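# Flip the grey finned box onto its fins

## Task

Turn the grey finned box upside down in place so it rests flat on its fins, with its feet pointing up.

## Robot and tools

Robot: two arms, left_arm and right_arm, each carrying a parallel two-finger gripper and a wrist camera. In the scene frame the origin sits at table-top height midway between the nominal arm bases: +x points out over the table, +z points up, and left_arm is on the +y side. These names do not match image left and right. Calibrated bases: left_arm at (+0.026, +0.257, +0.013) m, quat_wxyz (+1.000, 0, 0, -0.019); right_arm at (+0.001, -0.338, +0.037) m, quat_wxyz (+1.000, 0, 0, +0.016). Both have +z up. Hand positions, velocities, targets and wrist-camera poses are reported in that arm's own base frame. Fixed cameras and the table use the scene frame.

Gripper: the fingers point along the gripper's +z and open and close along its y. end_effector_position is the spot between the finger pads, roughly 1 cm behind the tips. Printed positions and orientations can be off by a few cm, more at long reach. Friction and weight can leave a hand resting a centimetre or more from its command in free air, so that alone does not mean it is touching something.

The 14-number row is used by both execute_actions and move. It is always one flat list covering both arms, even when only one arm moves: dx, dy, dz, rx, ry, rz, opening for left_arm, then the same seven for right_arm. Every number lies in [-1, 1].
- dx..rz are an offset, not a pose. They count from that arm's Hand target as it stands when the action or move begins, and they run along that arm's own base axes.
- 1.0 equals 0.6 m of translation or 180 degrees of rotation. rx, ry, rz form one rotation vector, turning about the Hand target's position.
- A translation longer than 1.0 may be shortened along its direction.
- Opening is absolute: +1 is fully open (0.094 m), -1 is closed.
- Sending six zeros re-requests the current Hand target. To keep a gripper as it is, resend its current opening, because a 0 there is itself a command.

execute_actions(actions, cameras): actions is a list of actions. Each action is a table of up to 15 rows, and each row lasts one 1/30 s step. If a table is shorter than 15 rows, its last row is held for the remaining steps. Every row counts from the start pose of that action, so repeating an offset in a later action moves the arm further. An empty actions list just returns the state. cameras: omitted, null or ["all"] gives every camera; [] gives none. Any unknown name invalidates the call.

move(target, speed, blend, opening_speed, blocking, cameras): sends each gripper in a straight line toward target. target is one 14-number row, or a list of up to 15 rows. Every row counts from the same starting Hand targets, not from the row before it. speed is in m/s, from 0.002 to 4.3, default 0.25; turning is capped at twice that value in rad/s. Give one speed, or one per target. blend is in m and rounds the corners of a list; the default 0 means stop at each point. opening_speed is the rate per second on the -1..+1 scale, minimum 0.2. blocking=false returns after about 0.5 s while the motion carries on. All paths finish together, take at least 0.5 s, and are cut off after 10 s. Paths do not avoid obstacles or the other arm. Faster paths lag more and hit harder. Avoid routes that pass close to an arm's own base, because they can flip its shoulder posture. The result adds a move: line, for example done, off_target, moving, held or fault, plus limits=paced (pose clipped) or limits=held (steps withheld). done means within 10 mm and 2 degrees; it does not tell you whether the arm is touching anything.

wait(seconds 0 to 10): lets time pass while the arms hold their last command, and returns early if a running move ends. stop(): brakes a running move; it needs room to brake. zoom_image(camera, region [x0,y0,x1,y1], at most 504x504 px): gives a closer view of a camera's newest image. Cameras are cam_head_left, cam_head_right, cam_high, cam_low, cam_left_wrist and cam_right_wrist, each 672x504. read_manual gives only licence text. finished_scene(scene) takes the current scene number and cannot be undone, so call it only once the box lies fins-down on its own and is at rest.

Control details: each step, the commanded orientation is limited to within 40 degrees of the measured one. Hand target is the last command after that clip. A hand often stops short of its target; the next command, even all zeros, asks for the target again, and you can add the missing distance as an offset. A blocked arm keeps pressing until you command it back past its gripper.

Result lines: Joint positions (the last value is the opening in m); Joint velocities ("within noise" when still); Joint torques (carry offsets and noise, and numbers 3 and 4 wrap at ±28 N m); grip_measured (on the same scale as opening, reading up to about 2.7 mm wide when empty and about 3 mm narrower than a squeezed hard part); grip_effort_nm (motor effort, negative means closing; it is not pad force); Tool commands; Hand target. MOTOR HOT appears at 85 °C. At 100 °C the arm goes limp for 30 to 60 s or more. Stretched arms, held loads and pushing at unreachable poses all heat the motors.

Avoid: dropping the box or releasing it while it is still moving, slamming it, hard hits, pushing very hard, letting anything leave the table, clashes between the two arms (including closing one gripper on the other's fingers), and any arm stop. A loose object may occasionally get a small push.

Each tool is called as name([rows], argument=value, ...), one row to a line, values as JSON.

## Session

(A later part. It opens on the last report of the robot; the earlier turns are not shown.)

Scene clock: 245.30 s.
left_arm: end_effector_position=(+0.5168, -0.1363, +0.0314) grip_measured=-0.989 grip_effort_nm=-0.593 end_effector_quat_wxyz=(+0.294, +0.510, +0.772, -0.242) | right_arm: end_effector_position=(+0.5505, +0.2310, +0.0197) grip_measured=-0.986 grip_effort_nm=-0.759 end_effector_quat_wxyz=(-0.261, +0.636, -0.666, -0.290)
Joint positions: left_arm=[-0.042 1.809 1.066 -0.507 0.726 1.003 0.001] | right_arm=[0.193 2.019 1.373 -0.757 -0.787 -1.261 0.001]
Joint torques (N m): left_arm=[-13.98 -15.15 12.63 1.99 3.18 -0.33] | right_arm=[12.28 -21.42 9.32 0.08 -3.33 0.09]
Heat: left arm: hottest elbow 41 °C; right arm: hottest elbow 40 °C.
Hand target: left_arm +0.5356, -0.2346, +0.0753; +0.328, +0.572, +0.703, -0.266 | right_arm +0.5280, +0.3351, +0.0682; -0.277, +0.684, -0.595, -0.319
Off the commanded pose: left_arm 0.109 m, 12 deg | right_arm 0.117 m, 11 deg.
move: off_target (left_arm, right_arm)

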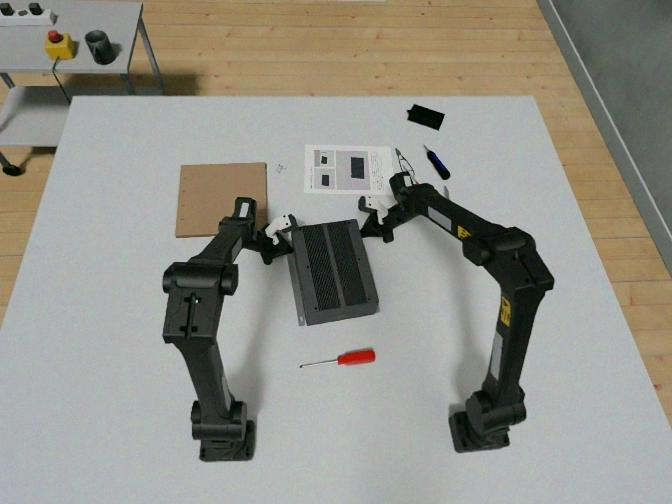

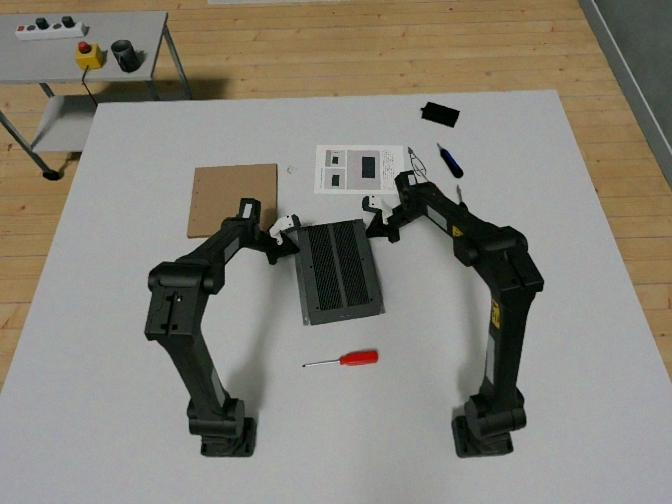

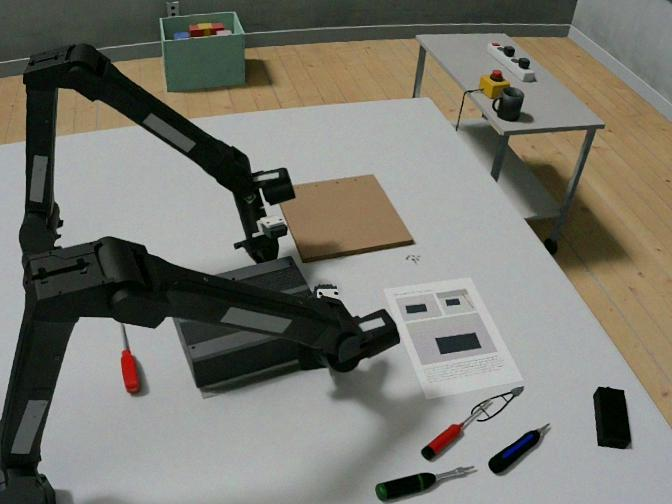

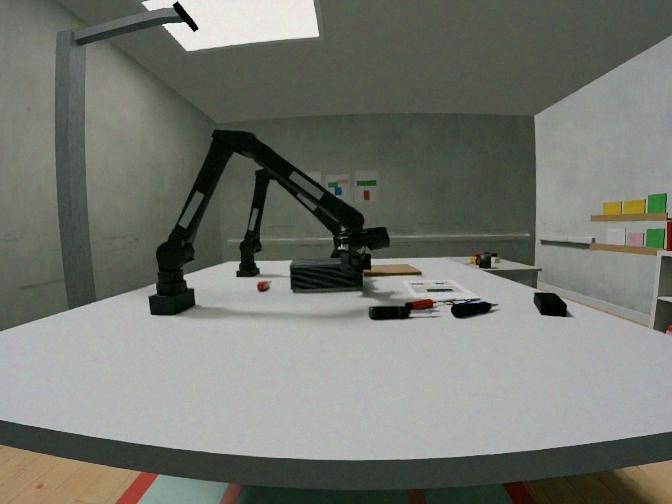

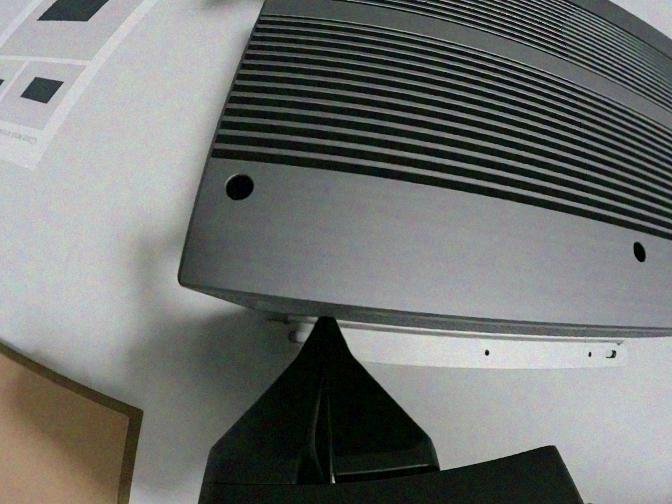

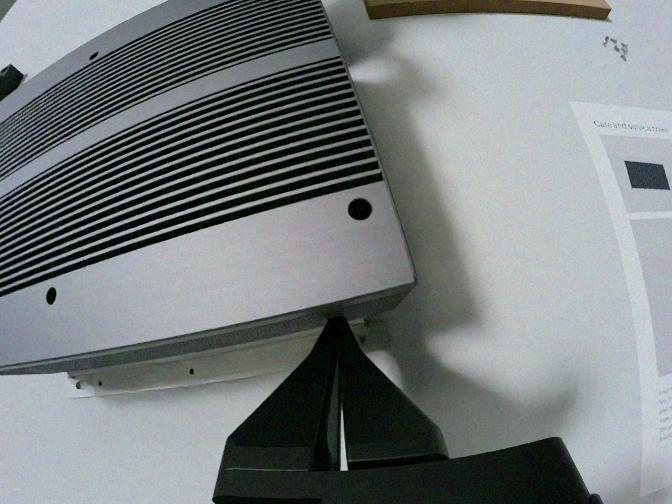

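move(target=[0,0,0.12,0,0,0,-1,0,0,0.12,0,0,0,-1], speed=0.06)

Scene clock: 251.40 s.
left_arm: end_effector_position=(+0.5016, -0.1420, +0.0604) grip_measured=-0.989 grip_effort_nm=-0.589 end_effector_quat_wxyz=(+0.254, +0.506, +0.783, -0.259) | right_arm: end_effector_position=(+0.5264, +0.2254, +0.0571) grip_measured=-0.986 grip_effort_nm=-0.759 end_effector_quat_wxyz=(-0.221, +0.627, -0.682, -0.306)
Joint positions: left_arm=[-0.058 1.756 1.105 -0.689 0.713 1.003 0.001] | right_arm=[0.195 1.943 1.377 -0.929 -0.771 -1.261 0.001]
Joint torques (N m): left_arm=[-12.45 -19.37 15.19 1.72 3.9 -0.27] | right_arm=[11.99 -23.36 13.09 0.58 -4.3 0]
Heat: left arm: hottest elbow 43 °C; right arm: hottest elbow 40 °C.
Hand target: left_arm +0.5357, -0.2345, +0.1475; +0.328, +0.572, +0.703, -0.266 | right_arm +0.5280, +0.3353, +0.1401; -0.277, +0.684, -0.595, -0.319
Off the commanded pose: left_arm 0.132 m, 15 deg | right_arm 0.138 m, 14 deg.
move: off_target (left_arm, right_arm)

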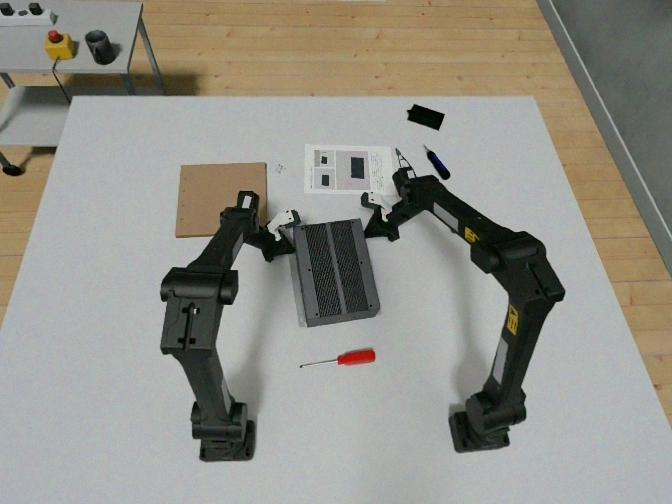

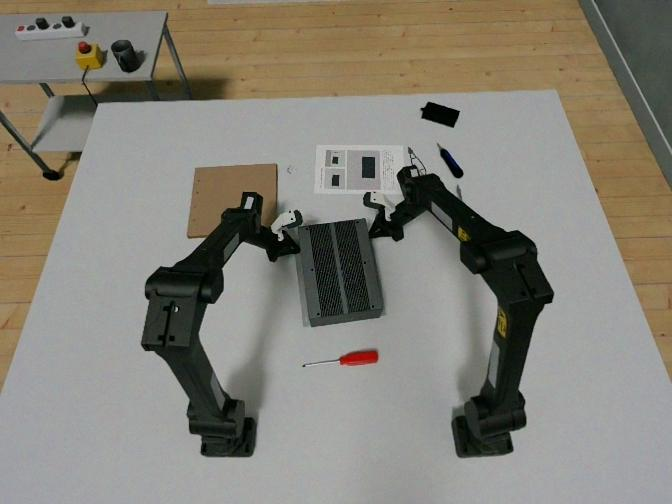

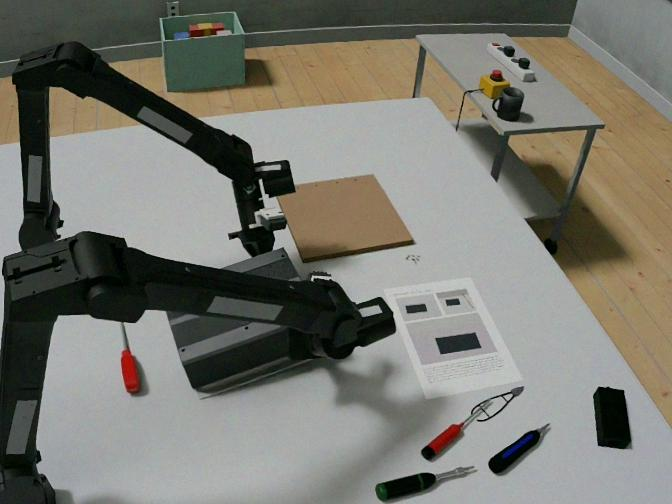

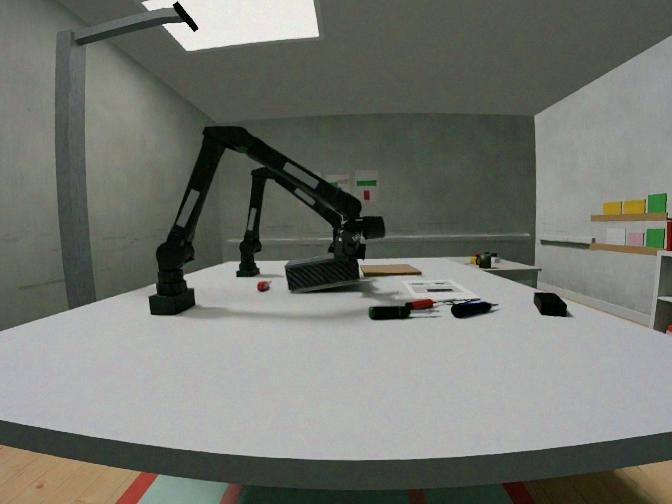

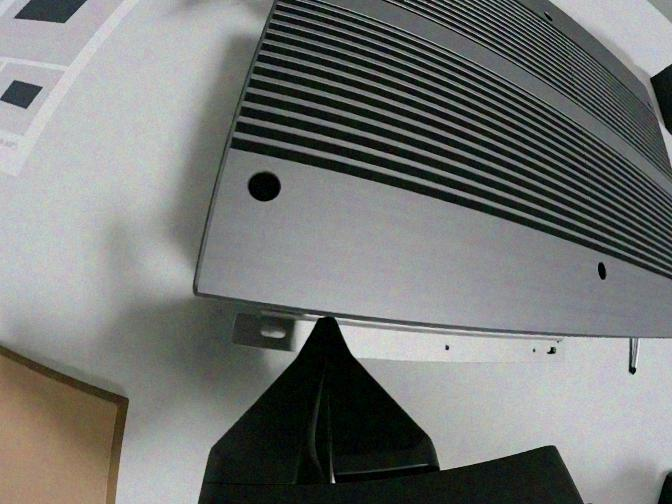

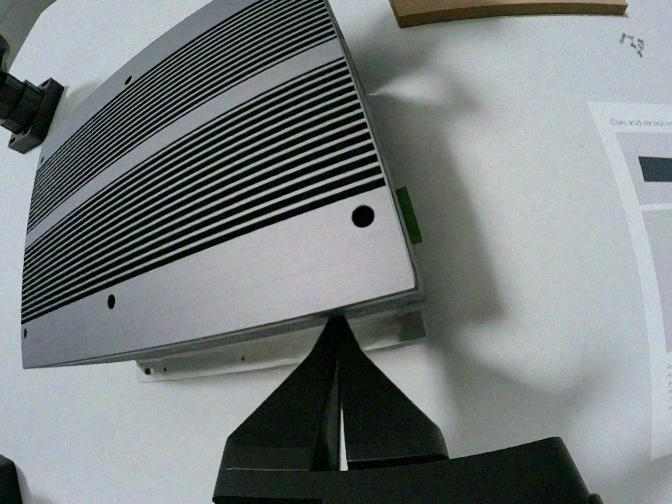

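move(target=[-0.04,-0.01,0.12,0,0,0,-1,-0.04,0.01,0.12,0,0,0,-1], speed=0.08)

Scene clock: 260.27 s.
left_arm: end_effector_position=(+0.4979, -0.2320, +0.1985) grip_measured=-0.989 grip_effort_nm=-0.584 end_effector_quat_wxyz=(+0.314, +0.569, +0.710, -0.271) | right_arm: end_effector_position=(+0.4938, +0.3333, +0.1995) grip_measured=-0.986 grip_effort_nm=-0.755 end_effector_quat_wxyz=(-0.269, +0.682, -0.599, -0.322)
Joint positions: left_arm=[-0.216 1.587 1.243 -0.806 0.769 0.964 0.001] | right_arm=[0.379 1.779 1.503 -1.038 -0.836 -1.207 0.001]
Joint torques (N m): left_arm=[-1.61 -12.45 12.68 1.11 0.62 -0.34] | right_arm=[-0.03 -14.27 11.33 0.66 -0.64 0.03]
Heat: left arm: hottest elbow 47 °C; right arm: hottest elbow 41 °C.
Hand target: left_arm +0.5116, -0.2406, +0.2194; +0.328, +0.572, +0.703, -0.266 | right_arm +0.5040, +0.3413, +0.2121; -0.277, +0.684, -0.595, -0.319
Off the commanded pose: left_arm 0.027 m, 2 deg | right_arm 0.018 m, 1 deg.
move: off_target (left_arm, right_arm)

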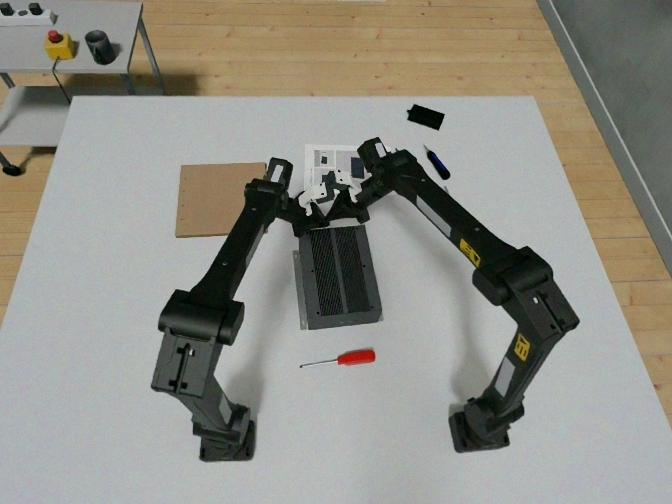

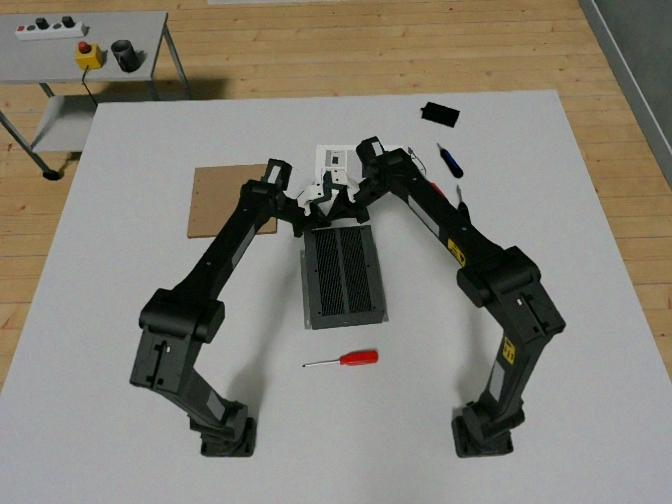

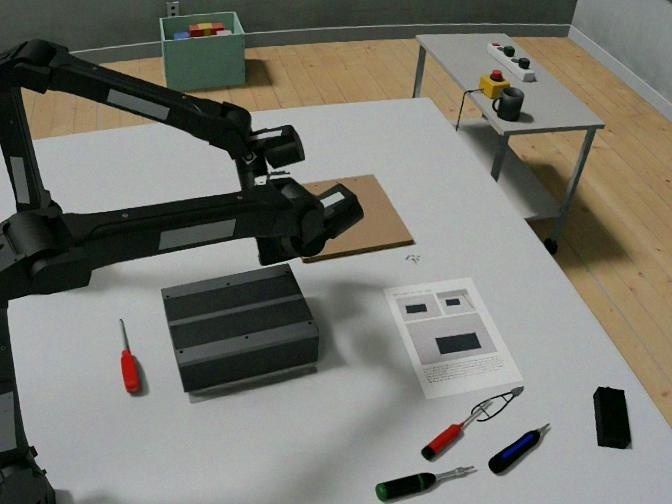

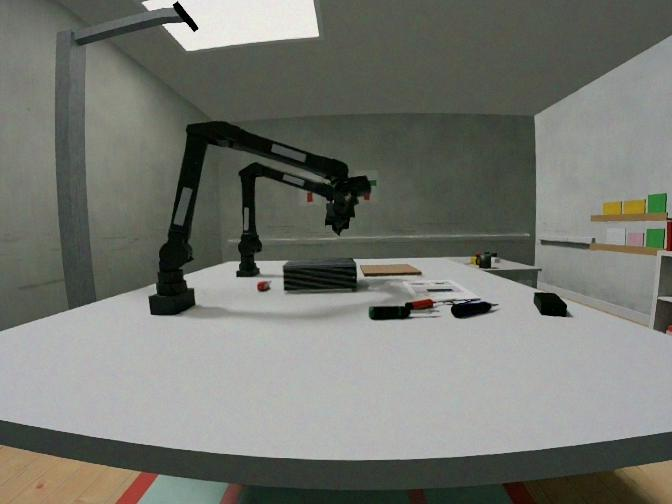

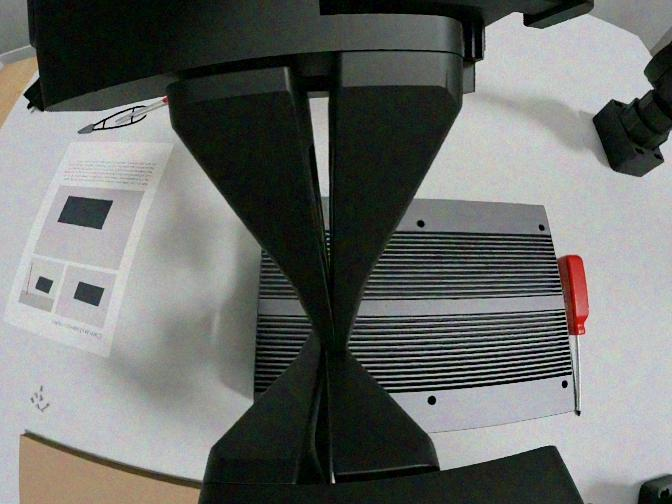

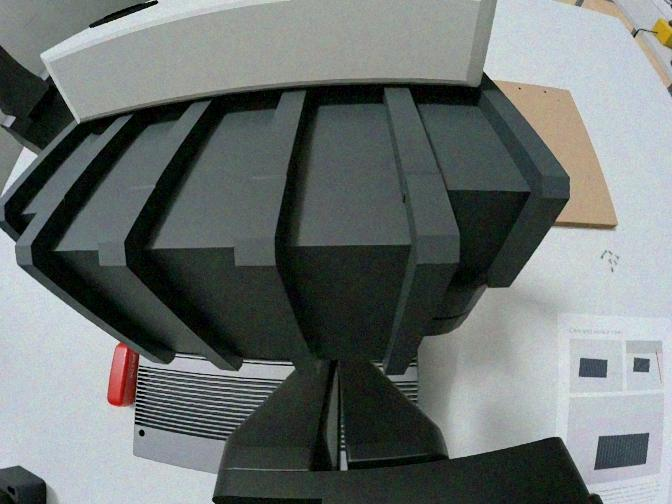

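zoom_image(camera="cam_high", region=[150, 250, 340, 410])

zoom_image(camera="cam_low", region=[270, 245, 370, 305])

Scaled by 2.653.

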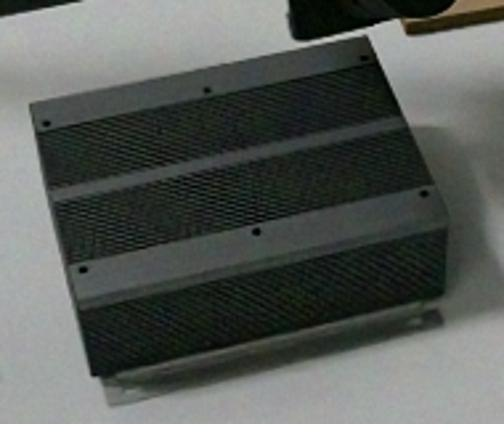

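Scaled by 5.040.

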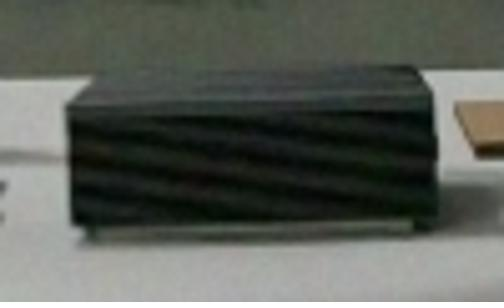

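move(target=[-0.015,0.28,0.0,0,0,0,-1,0.03,-0.28,-0.0,0,0,0,-1], cameras=["cam_left_wrist","cam_right_wrist","cam_head_left"])

zoom_image(camera="cam_head_left", region=[220, 170, 440, 340])

Scene clock: 294.43 s.
left_arm: end_effector_position=(+0.4893, -0.0744, +0.2119) grip_measured=-0.989 grip_effort_nm=-0.584 end_effector_quat_wxyz=(+0.321, +0.565, +0.709, -0.272) | right_arm: end_effector_position=(+0.5085, +0.1733, +0.2018) grip_measured=-0.986 grip_effort_nm=-0.755 end_effector_quat_wxyz=(-0.266, +0.678, -0.602, -0.327)
Joint positions: left_arm=[0.118 1.585 1.288 -1.183 0.865 1.421 0.001] | right_arm=[0.083 1.788 1.525 -1.402 -0.868 -1.652 0.001]
Joint torques (N m): left_arm=[-0.62 -10.7 11.64 0.38 0.77 -0.07] | right_arm=[-0.56 -14.27 10.77 0.14 -0.77 -0.14]
Heat: left arm: hottest elbow 46 °C; right arm: hottest elbow 46 °C.
Hand target: left_arm +0.5026, -0.0727, +0.2195; +0.328, +0.572, +0.703, -0.266 | right_arm +0.5219, +0.1733, +0.2121; -0.277, +0.684, -0.595, -0.319
Off the commanded pose: left_arm 0.015 m, 1 deg | right_arm 0.017 m, 2 deg.
move: off_target (left_arm, right_arm)
Images, in order (width x height): cam_head_left 672x504, cam_left_wrist 672x504, cam_right_wrist 672x504.

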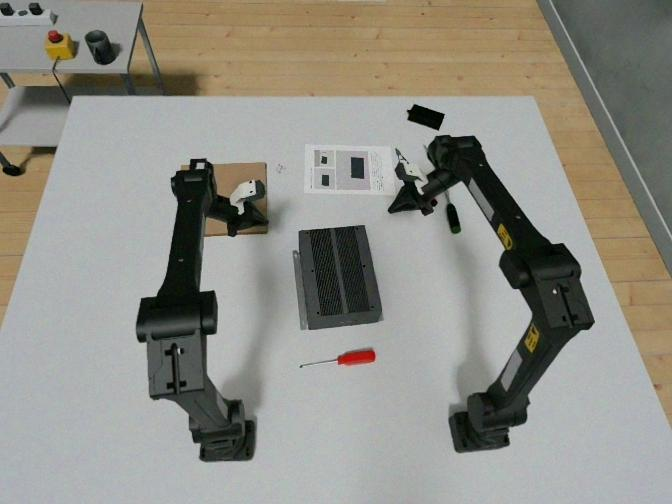

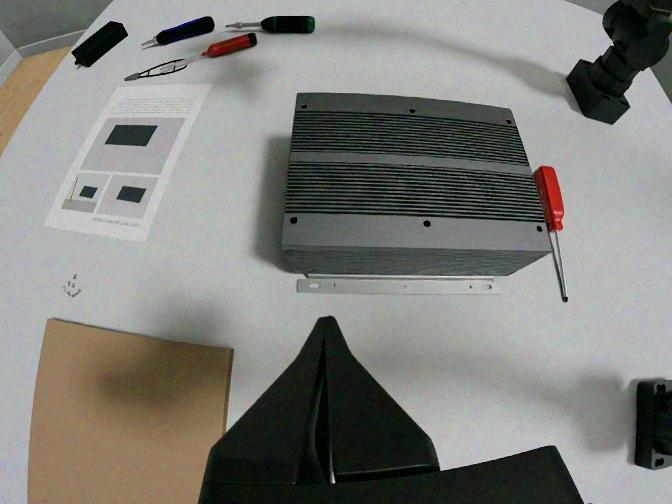

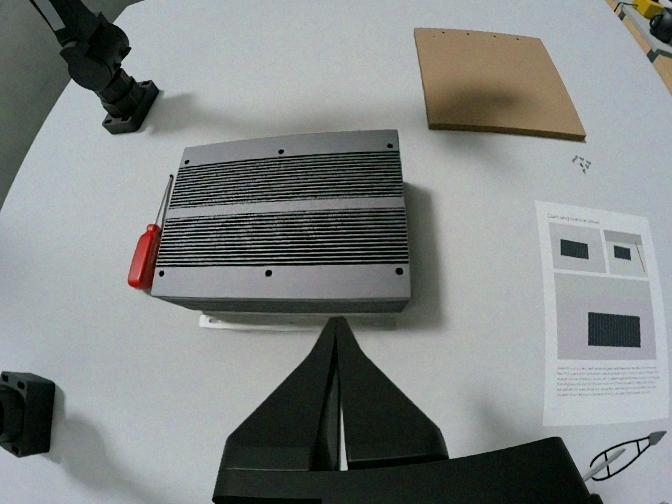

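Scaled by 2.291.

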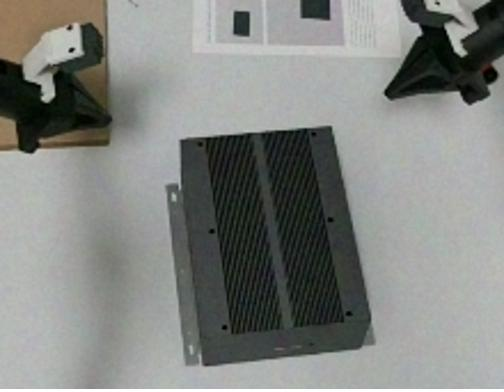

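move(target=[-0.013,-0.02,-0.283,0,0,-0.028,-1,0.038,0.083,-0.295,0,0,-0.028,-1], speed=0.15, cameras=["cam_left_wrist","cam_right_wrist","cam_head_left"])

zoom_image(camera="cam_head_left", region=[220, 170, 440, 340])

Scene clock: 309.63 s.
left_arm: end_effector_position=(+0.4950, -0.0793, +0.0604) grip_measured=-0.989 grip_effort_nm=-0.584 end_effector_quat_wxyz=(+0.319, +0.597, +0.683, -0.276) | right_arm: end_effector_position=(+0.5460, +0.2098, +0.0385) grip_measured=-0.986 grip_effort_nm=-0.759 end_effector_quat_wxyz=(-0.291, +0.652, -0.631, -0.303)
Joint positions: left_arm=[0.107 1.809 1.138 -0.861 0.87 1.525 0.001] | right_arm=[0.143 1.992 1.361 -0.815 -0.86 -1.404 0.001]
Joint torques (N m): left_arm=[-1.55 -11.93 6.79 1.09 0.76 -0.08] | right_arm=[1.73 -15.68 6.58 1.42 -0.84 0.05]
Heat: left arm: hottest elbow 46 °C; right arm: hottest elbow 45 °C.
Hand target: left_arm +0.4949, -0.0845, +0.0496; +0.316, +0.602, +0.677, -0.280 | right_arm +0.5449, +0.2230, +0.0352; -0.291, +0.657, -0.625, -0.306
Off the commanded pose: left_arm 0.012 m, 1 deg | right_arm 0.014 m, 1 deg.
move: off_target (left_arm, right_arm)
Images, in order (width x height): cam_head_left 672x504, cam_left_wrist 672x504, cam_right_wrist 672x504.

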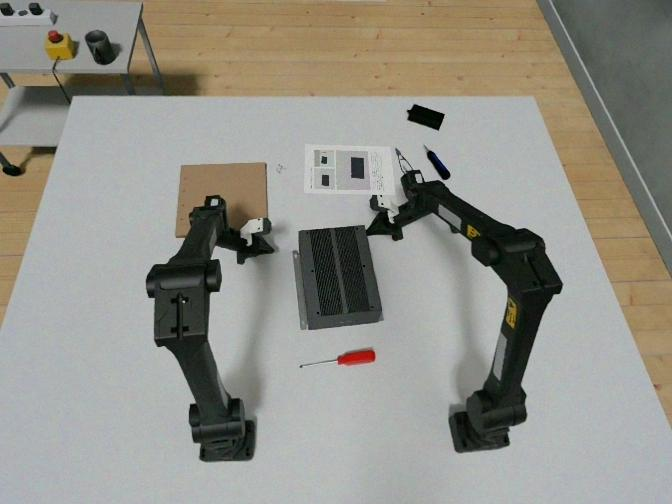

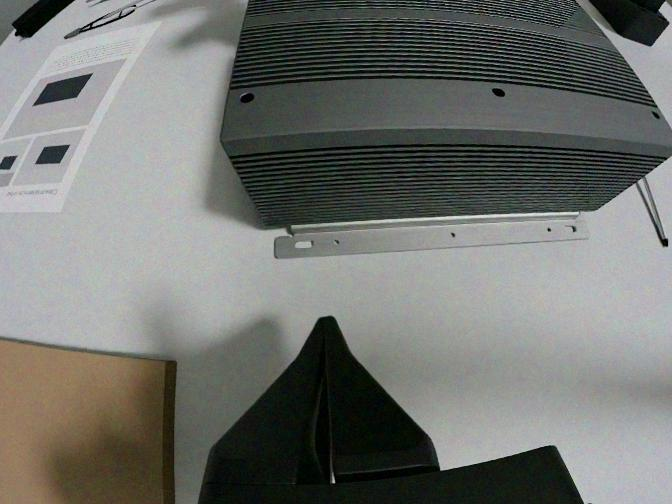

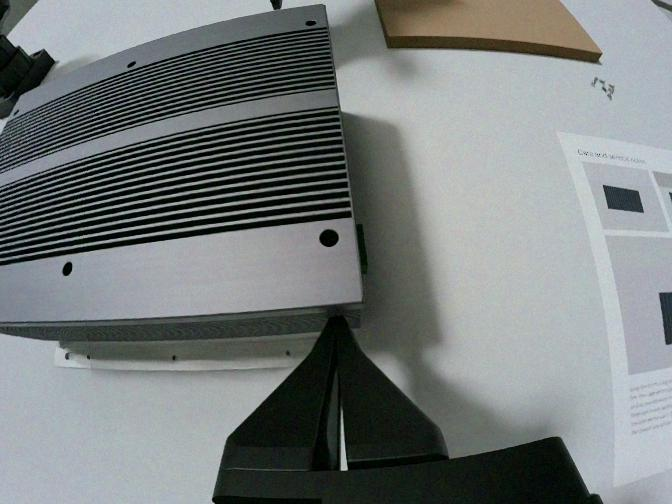

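Scaled by 2.291.

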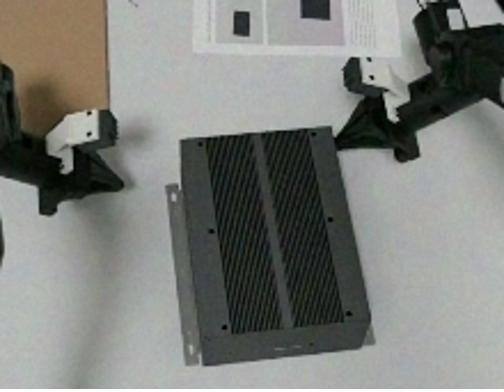

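move(target=[0.025,-0.08,-0.015,0,0,0,-1,-0.013,0.01,-0.012,0,0,0,-1], speed=0.08, cameras=["cam_left_wrist","cam_right_wrist","cam_head_left"])

zoom_image(camera="cam_head_left", region=[220, 170, 440, 340])

Scene clock: 317.83 s.
left_arm: end_effector_position=(+0.5075, -0.1297, +0.0530) grip_measured=-0.989 grip_effort_nm=-0.584 end_effector_quat_wxyz=(+0.324, +0.606, +0.673, -0.275) | right_arm: end_effector_position=(+0.5426, +0.2101, +0.0303) grip_measured=-0.986 grip_effort_nm=-0.759 end_effector_quat_wxyz=(-0.293, +0.649, -0.635, -0.300)
Joint positions: left_arm=[0.004 1.829 1.138 -0.726 0.867 1.398 0.001] | right_arm=[0.145 1.992 1.335 -0.772 -0.857 -1.384 0.001]
Joint torques (N m): left_arm=[-1.32 -11.81 7.36 1.42 0.53 -0.36] | right_arm=[2.32 -16.79 6.09 1.21 -0.9 0.07]
Heat: left arm: hottest elbow 46 °C; right arm: hottest elbow 43 °C.
Hand target: left_arm +0.5098, -0.1327, +0.0407; +0.316, +0.602, +0.677, -0.280 | right_arm +0.5370, +0.2291, +0.0279; -0.291, +0.657, -0.625, -0.306
Off the commanded pose: left_arm 0.013 m, 1 deg | right_arm 0.020 m, 2 deg.
move: off_target (left_arm, right_arm)
Images, in order (width x height): cam_head_left 672x504, cam_left_wrist 672x504, cam_right_wrist 672x504.

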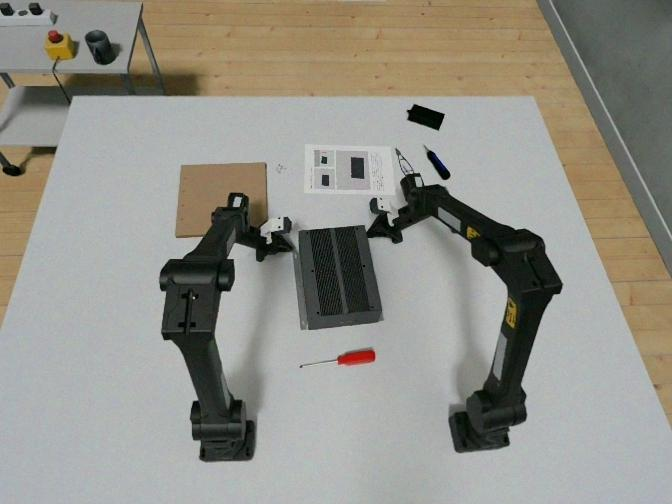

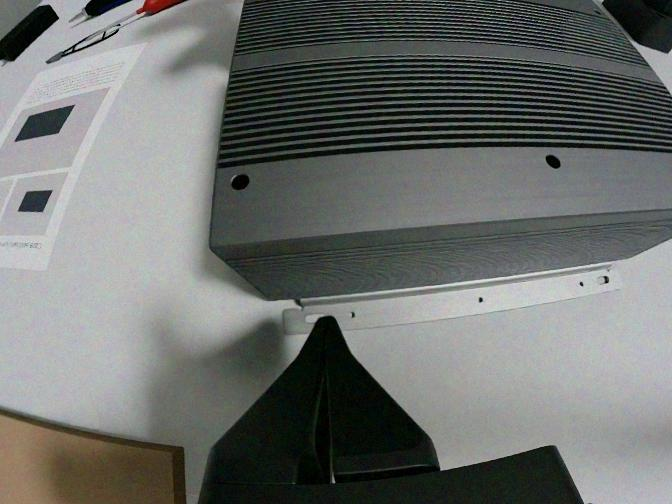

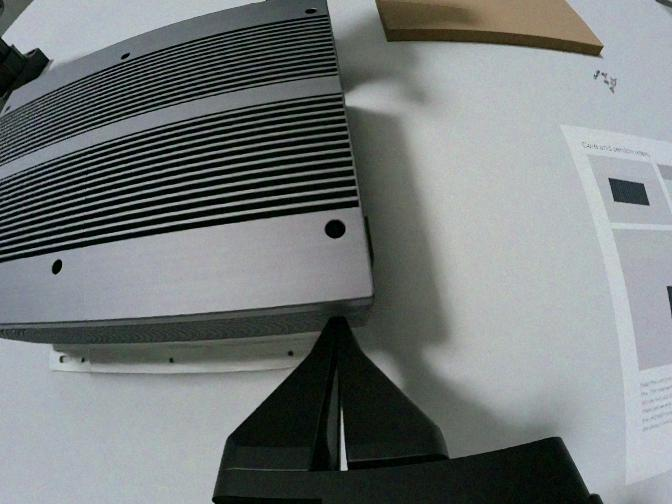

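Scaled by 2.291.

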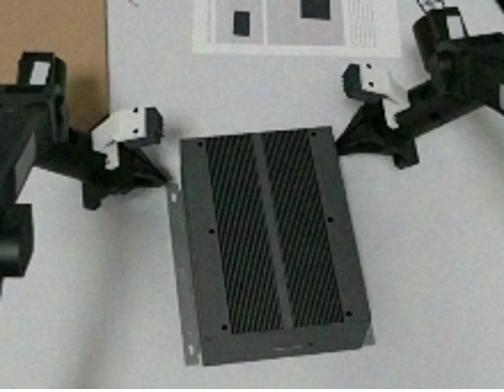

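move([
  [0.01,-0.06,0.01,0,0,0,-1,-0.003,0.03,0.01,0,0,0,-1],
  [0.02,-0.24,0.015,0,0,0,-1,-0.015,0.21,0.015,0,0,0,-1],
], speed=0.06, cameras=["cam_left_wrist","cam_right_wrist","cam_head_left"])

Scene clock: 326.63 s.
left_arm: end_effector_position=(+0.5367, -0.1695, +0.0530) grip_measured=-0.989 grip_effort_nm=-0.574 end_effector_quat_wxyz=(+0.319, +0.549, +0.737, -0.231) | right_arm: end_effector_position=(+0.5592, +0.2484, +0.0305) grip_measured=-0.987 grip_effort_nm=-0.696 end_effector_quat_wxyz=(+0.302, -0.620, +0.678, +0.256)
Joint positions: left_arm=[-0.1 1.812 1.125 -0.491 0.729 1.028 0.001] | right_arm=[0.226 1.968 1.304 -0.555 -0.751 -1.116 0.001]
Joint torques (N m): left_arm=[-15.03 -11.46 9.18 2.51 3.04 -0.35] | right_arm=[12.34 -14.97 9.03 1.06 -3.01 0.31]
Heat: left arm: hottest elbow 45 °C; right arm: hottest elbow 43 °C.
Hand target: left_arm +0.5219, -0.2765, +0.0497; +0.316, +0.602, +0.677, -0.280 | right_arm +0.5281, +0.3550, +0.0371; +0.291, -0.657, +0.625, +0.306
Off the commanded pose: left_arm 0.108 m, 11 deg | right_arm 0.111 m, 10 deg.
move: off_target (left_arm, right_arm)
Images, in order (width x height): cam_head_left 672x504, cam_left_wrist 672x504, cam_right_wrist 672x504.

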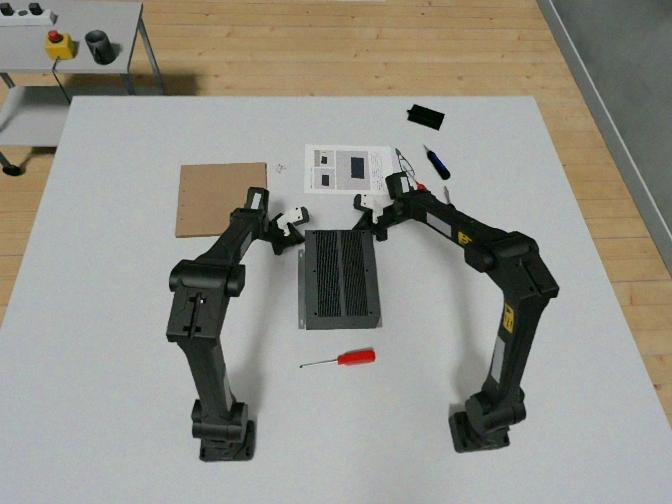

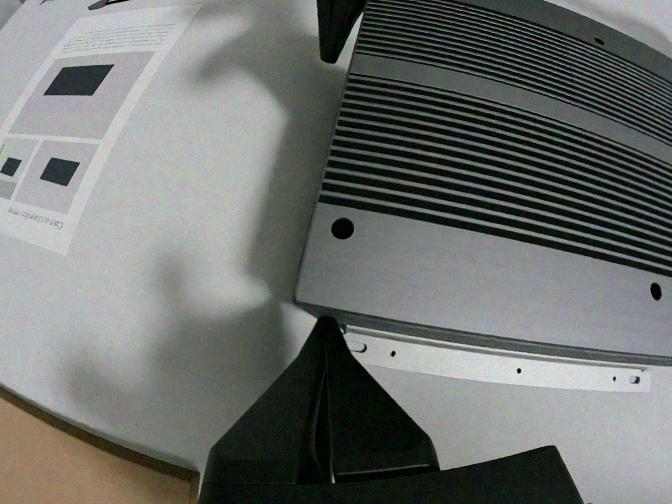

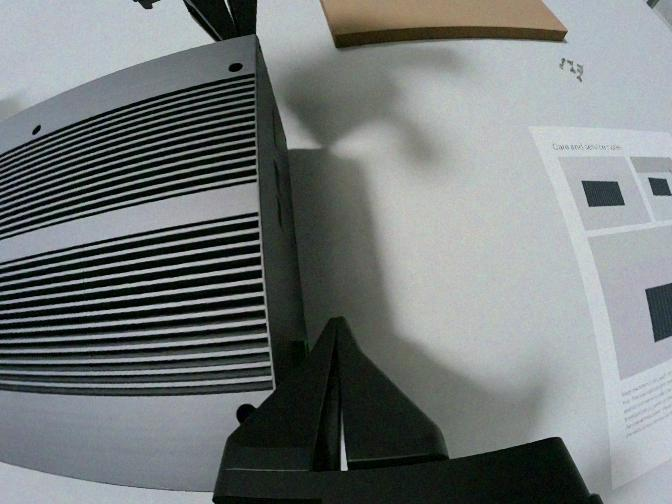

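move([
  [-0.01,0.21,0,0,0,0,-1,0.02,-0.2,0,0,0,0,-1],
  [-0.04,0.24,0.02,0,0,0,-1,-0.0,-0.30,0.02,0,0,0,-1],
], speed=0.1, cameras=["cam_left_wrist","cam_right_wrist","cam_head_left"])

zoom_image(camera="cam_head_left", region=[220, 170, 440, 340])

Scene clock: 337.90 s.
left_arm: end_effector_position=(+0.4978, -0.1367, +0.0530) grip_measured=-0.989 grip_effort_nm=-0.574 end_effector_quat_wxyz=(+0.310, +0.600, +0.681, -0.285) | right_arm: end_effector_position=(+0.5240, +0.1800, +0.0390) grip_measured=-0.987 grip_effort_nm=-0.711 end_effector_quat_wxyz=(-0.282, +0.656, -0.627, -0.312)
Joint positions: left_arm=[-0.012 1.817 1.125 -0.742 0.861 1.37 0.001] | right_arm=[0.093 1.963 1.315 -0.899 -0.868 -1.512 0.001]
Joint torques (N m): left_arm=[-0.03 -15.44 6.67 0.49 0.76 -0.04] | right_arm=[-1.49 -17.2 6.61 0.23 -0.77 -0.17]
Heat: left arm: hottest elbow 44 °C; right arm: hottest elbow 42 °C.
Hand target: left_arm +0.4979, -0.1326, +0.0616; +0.316, +0.602, +0.677, -0.280 | right_arm +0.5280, +0.1750, +0.0489; -0.291, +0.657, -0.625, -0.306
Off the commanded pose: left_arm 0.010 m, 1 deg | right_arm 0.012 m, 1 deg.
move: off_target (right_arm)
Images, in order (width x height): cam_head_left 672x504, cam_left_wrist 672x504, cam_right_wrist 672x504.

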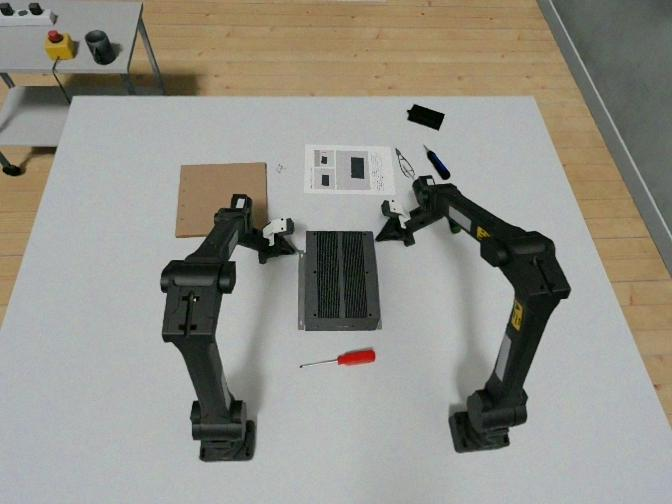

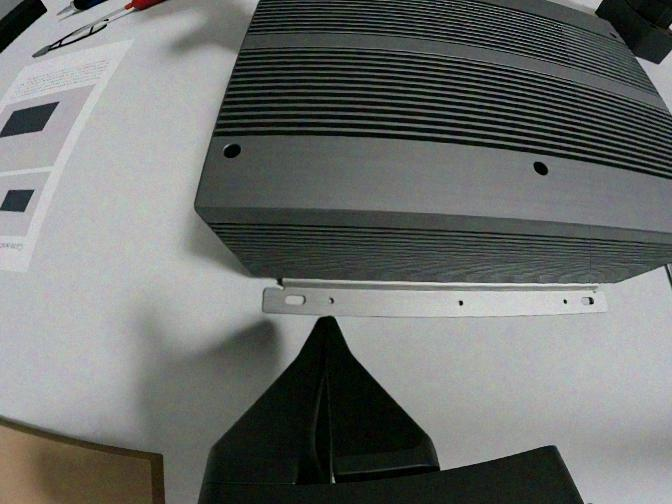

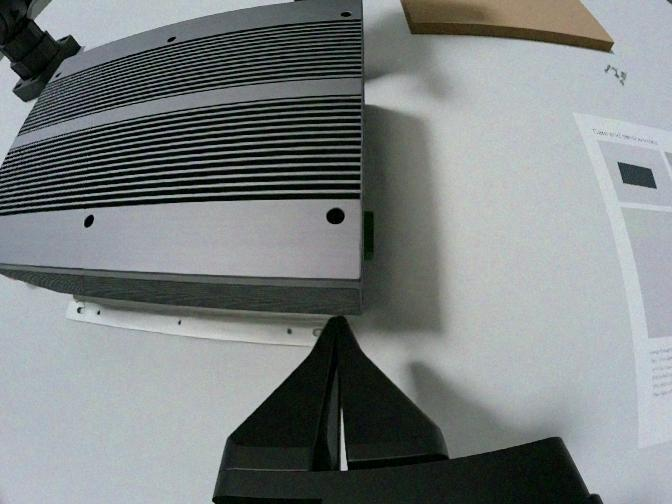

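Scaled by 2.291.

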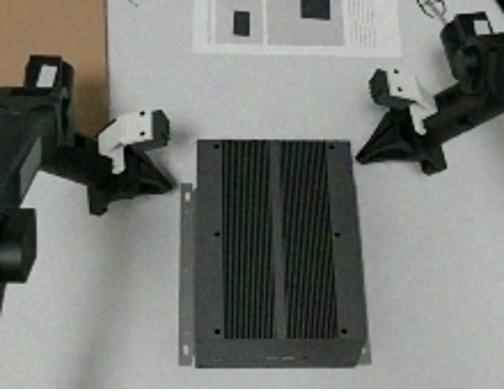

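move([
  [0.0,0,-0.01,0,0,-0.08,-1,-0.05,0,-0.02,0,0,0.026,-1],
  [0.0,-0.05,-0.01,0,0,-0.08,-1,-0.05,0.03,-0.02,0,0,0.026,-1],
], speed=0.08, cameras=["cam_left_wrist","cam_right_wrist","cam_head_left"])

zoom_image(camera="cam_head_left", region=[220, 170, 440, 340])

Scene clock: 364.17 s.
left_arm: end_effector_position=(+0.4860, -0.1602, +0.0594) grip_measured=-0.989 grip_effort_nm=-0.579 end_effector_quat_wxyz=(+0.277, +0.684, +0.595, -0.319) | right_arm: end_effector_position=(+0.4966, +0.1862, +0.0279) grip_measured=-0.987 grip_effort_nm=-0.716 end_effector_quat_wxyz=(-0.271, +0.678, -0.603, -0.322)
Joint positions: left_arm=[-0.058 1.888 1.256 -1.037 0.868 1.696 0.001] | right_arm=[0.109 1.956 1.266 -0.921 -0.869 -1.597 0.001]
Joint torques (N m): left_arm=[-1.03 -12.98 9.05 0.81 0.72 -0.34] | right_arm=[-0.03 -16.97 5.83 0.95 -0.79 0.07]
Heat: left arm: hottest elbow 42 °C; right arm: hottest elbow 40 °C.
Hand target: left_arm +0.4978, -0.1626, +0.0557; +0.279, +0.682, +0.597, -0.318 | right_arm +0.4981, +0.1929, +0.0370; -0.278, +0.682, -0.597, -0.318
Off the commanded pose: left_arm 0.013 m, 0 deg | right_arm 0.011 m, 1 deg.
move: off_target (left_arm, right_arm)
Images, in order (width x height): cam_head_left 672x504, cam_left_wrist 672x504, cam_right_wrist 672x504.

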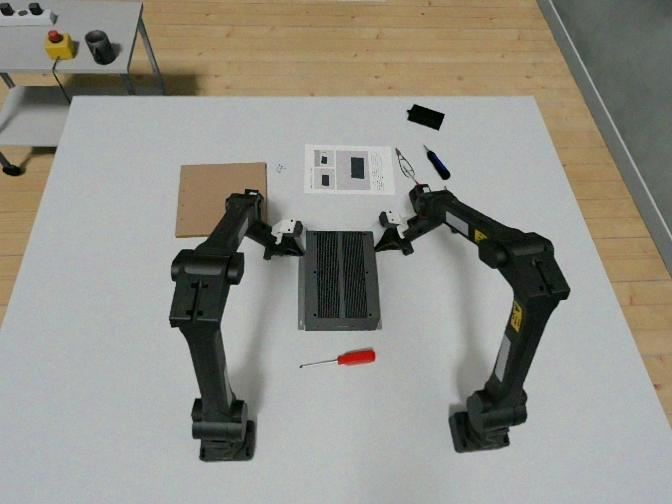

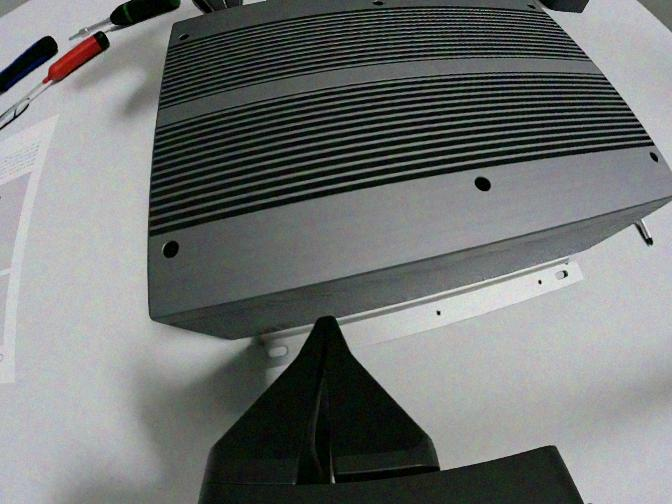

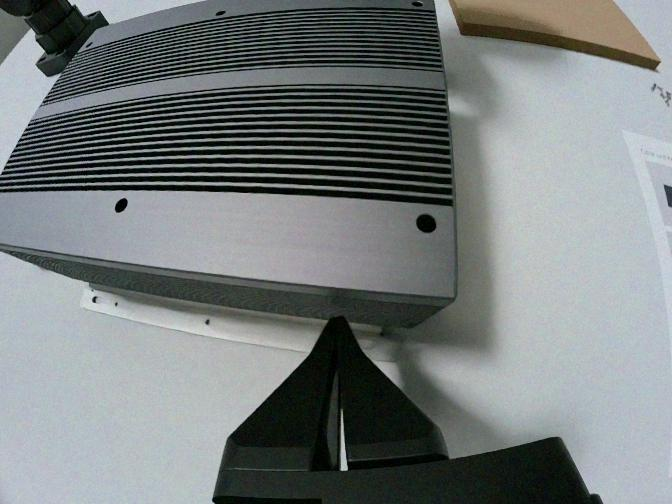

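Scaled by 2.291.

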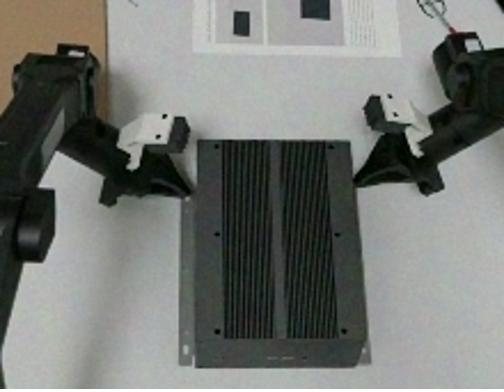

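move([
  [0.0,-0.05,0.0,0,0,0,-1,-0.005,0.03,0.0,0,0,0,-1],
  [0.0,-0.20,0.0,0,0,0,-1,-0.01,0.18,0.0,0,0,0,-1],
], speed=0.06, cameras=["cam_left_wrist","cam_right_wrist","cam_head_left"])

Scene clock: 372.90 s.
left_arm: end_effector_position=(+0.5157, -0.1720, +0.0550) grip_measured=-0.989 grip_effort_nm=-0.574 end_effector_quat_wxyz=(+0.277, +0.632, +0.665, -0.286) | right_arm: end_effector_position=(+0.4994, +0.1947, +0.0265) grip_measured=-0.987 grip_effort_nm=-0.711 end_effector_quat_wxyz=(-0.261, +0.625, -0.672, -0.300)
Joint positions: left_arm=[-0.089 1.876 1.245 -0.834 0.813 1.385 0.001] | right_arm=[0.138 1.905 1.197 -0.753 -0.813 -1.313 0.001]
Joint torques (N m): left_arm=[-16.32 -14.04 7.71 2.89 2.71 -0.42] | right_arm=[13.04 -14.8 7.94 3.18 -2.65 0.07]
Heat: left arm: hottest elbow 43 °C; right arm: hottest elbow 39 °C.
Hand target: left_arm +0.4978, -0.2826, +0.0557; +0.279, +0.682, +0.597, -0.318 | right_arm +0.4921, +0.3009, +0.0370; -0.278, +0.682, -0.597, -0.318
Off the commanded pose: left_arm 0.112 m, 10 deg | right_arm 0.107 m, 11 deg.
move: off_target (left_arm, right_arm)
Images, in order (width x height): cam_head_left 672x504, cam_left_wrist 672x504, cam_right_wrist 672x504.

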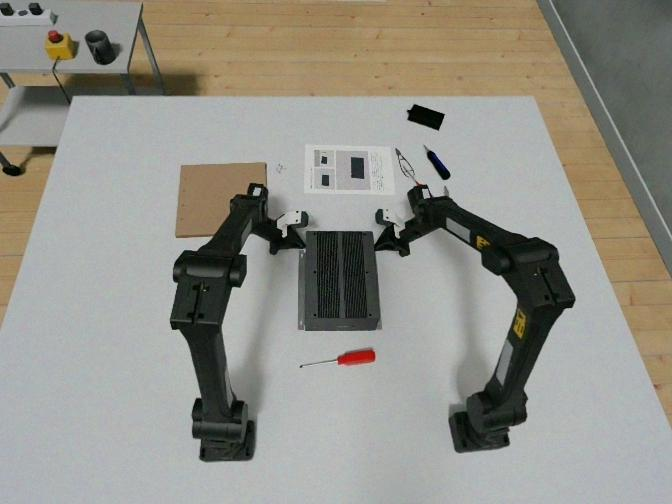

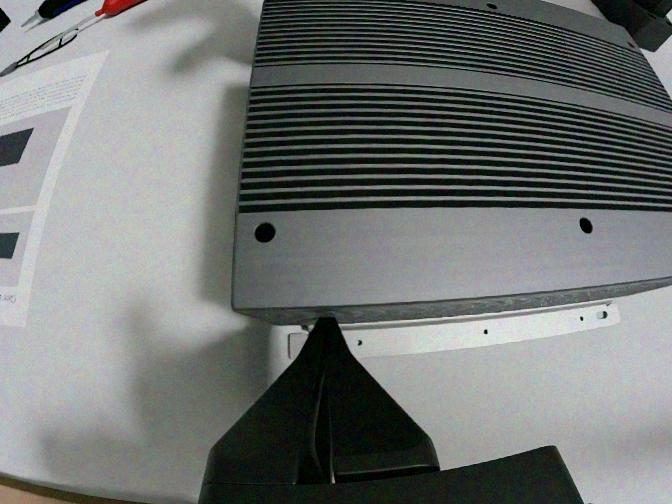

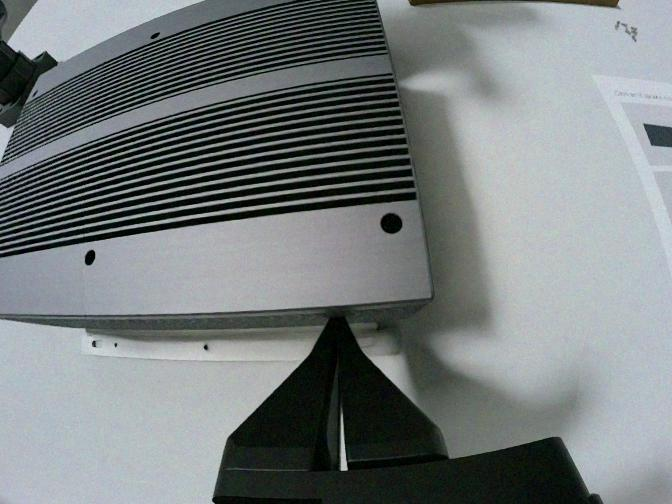

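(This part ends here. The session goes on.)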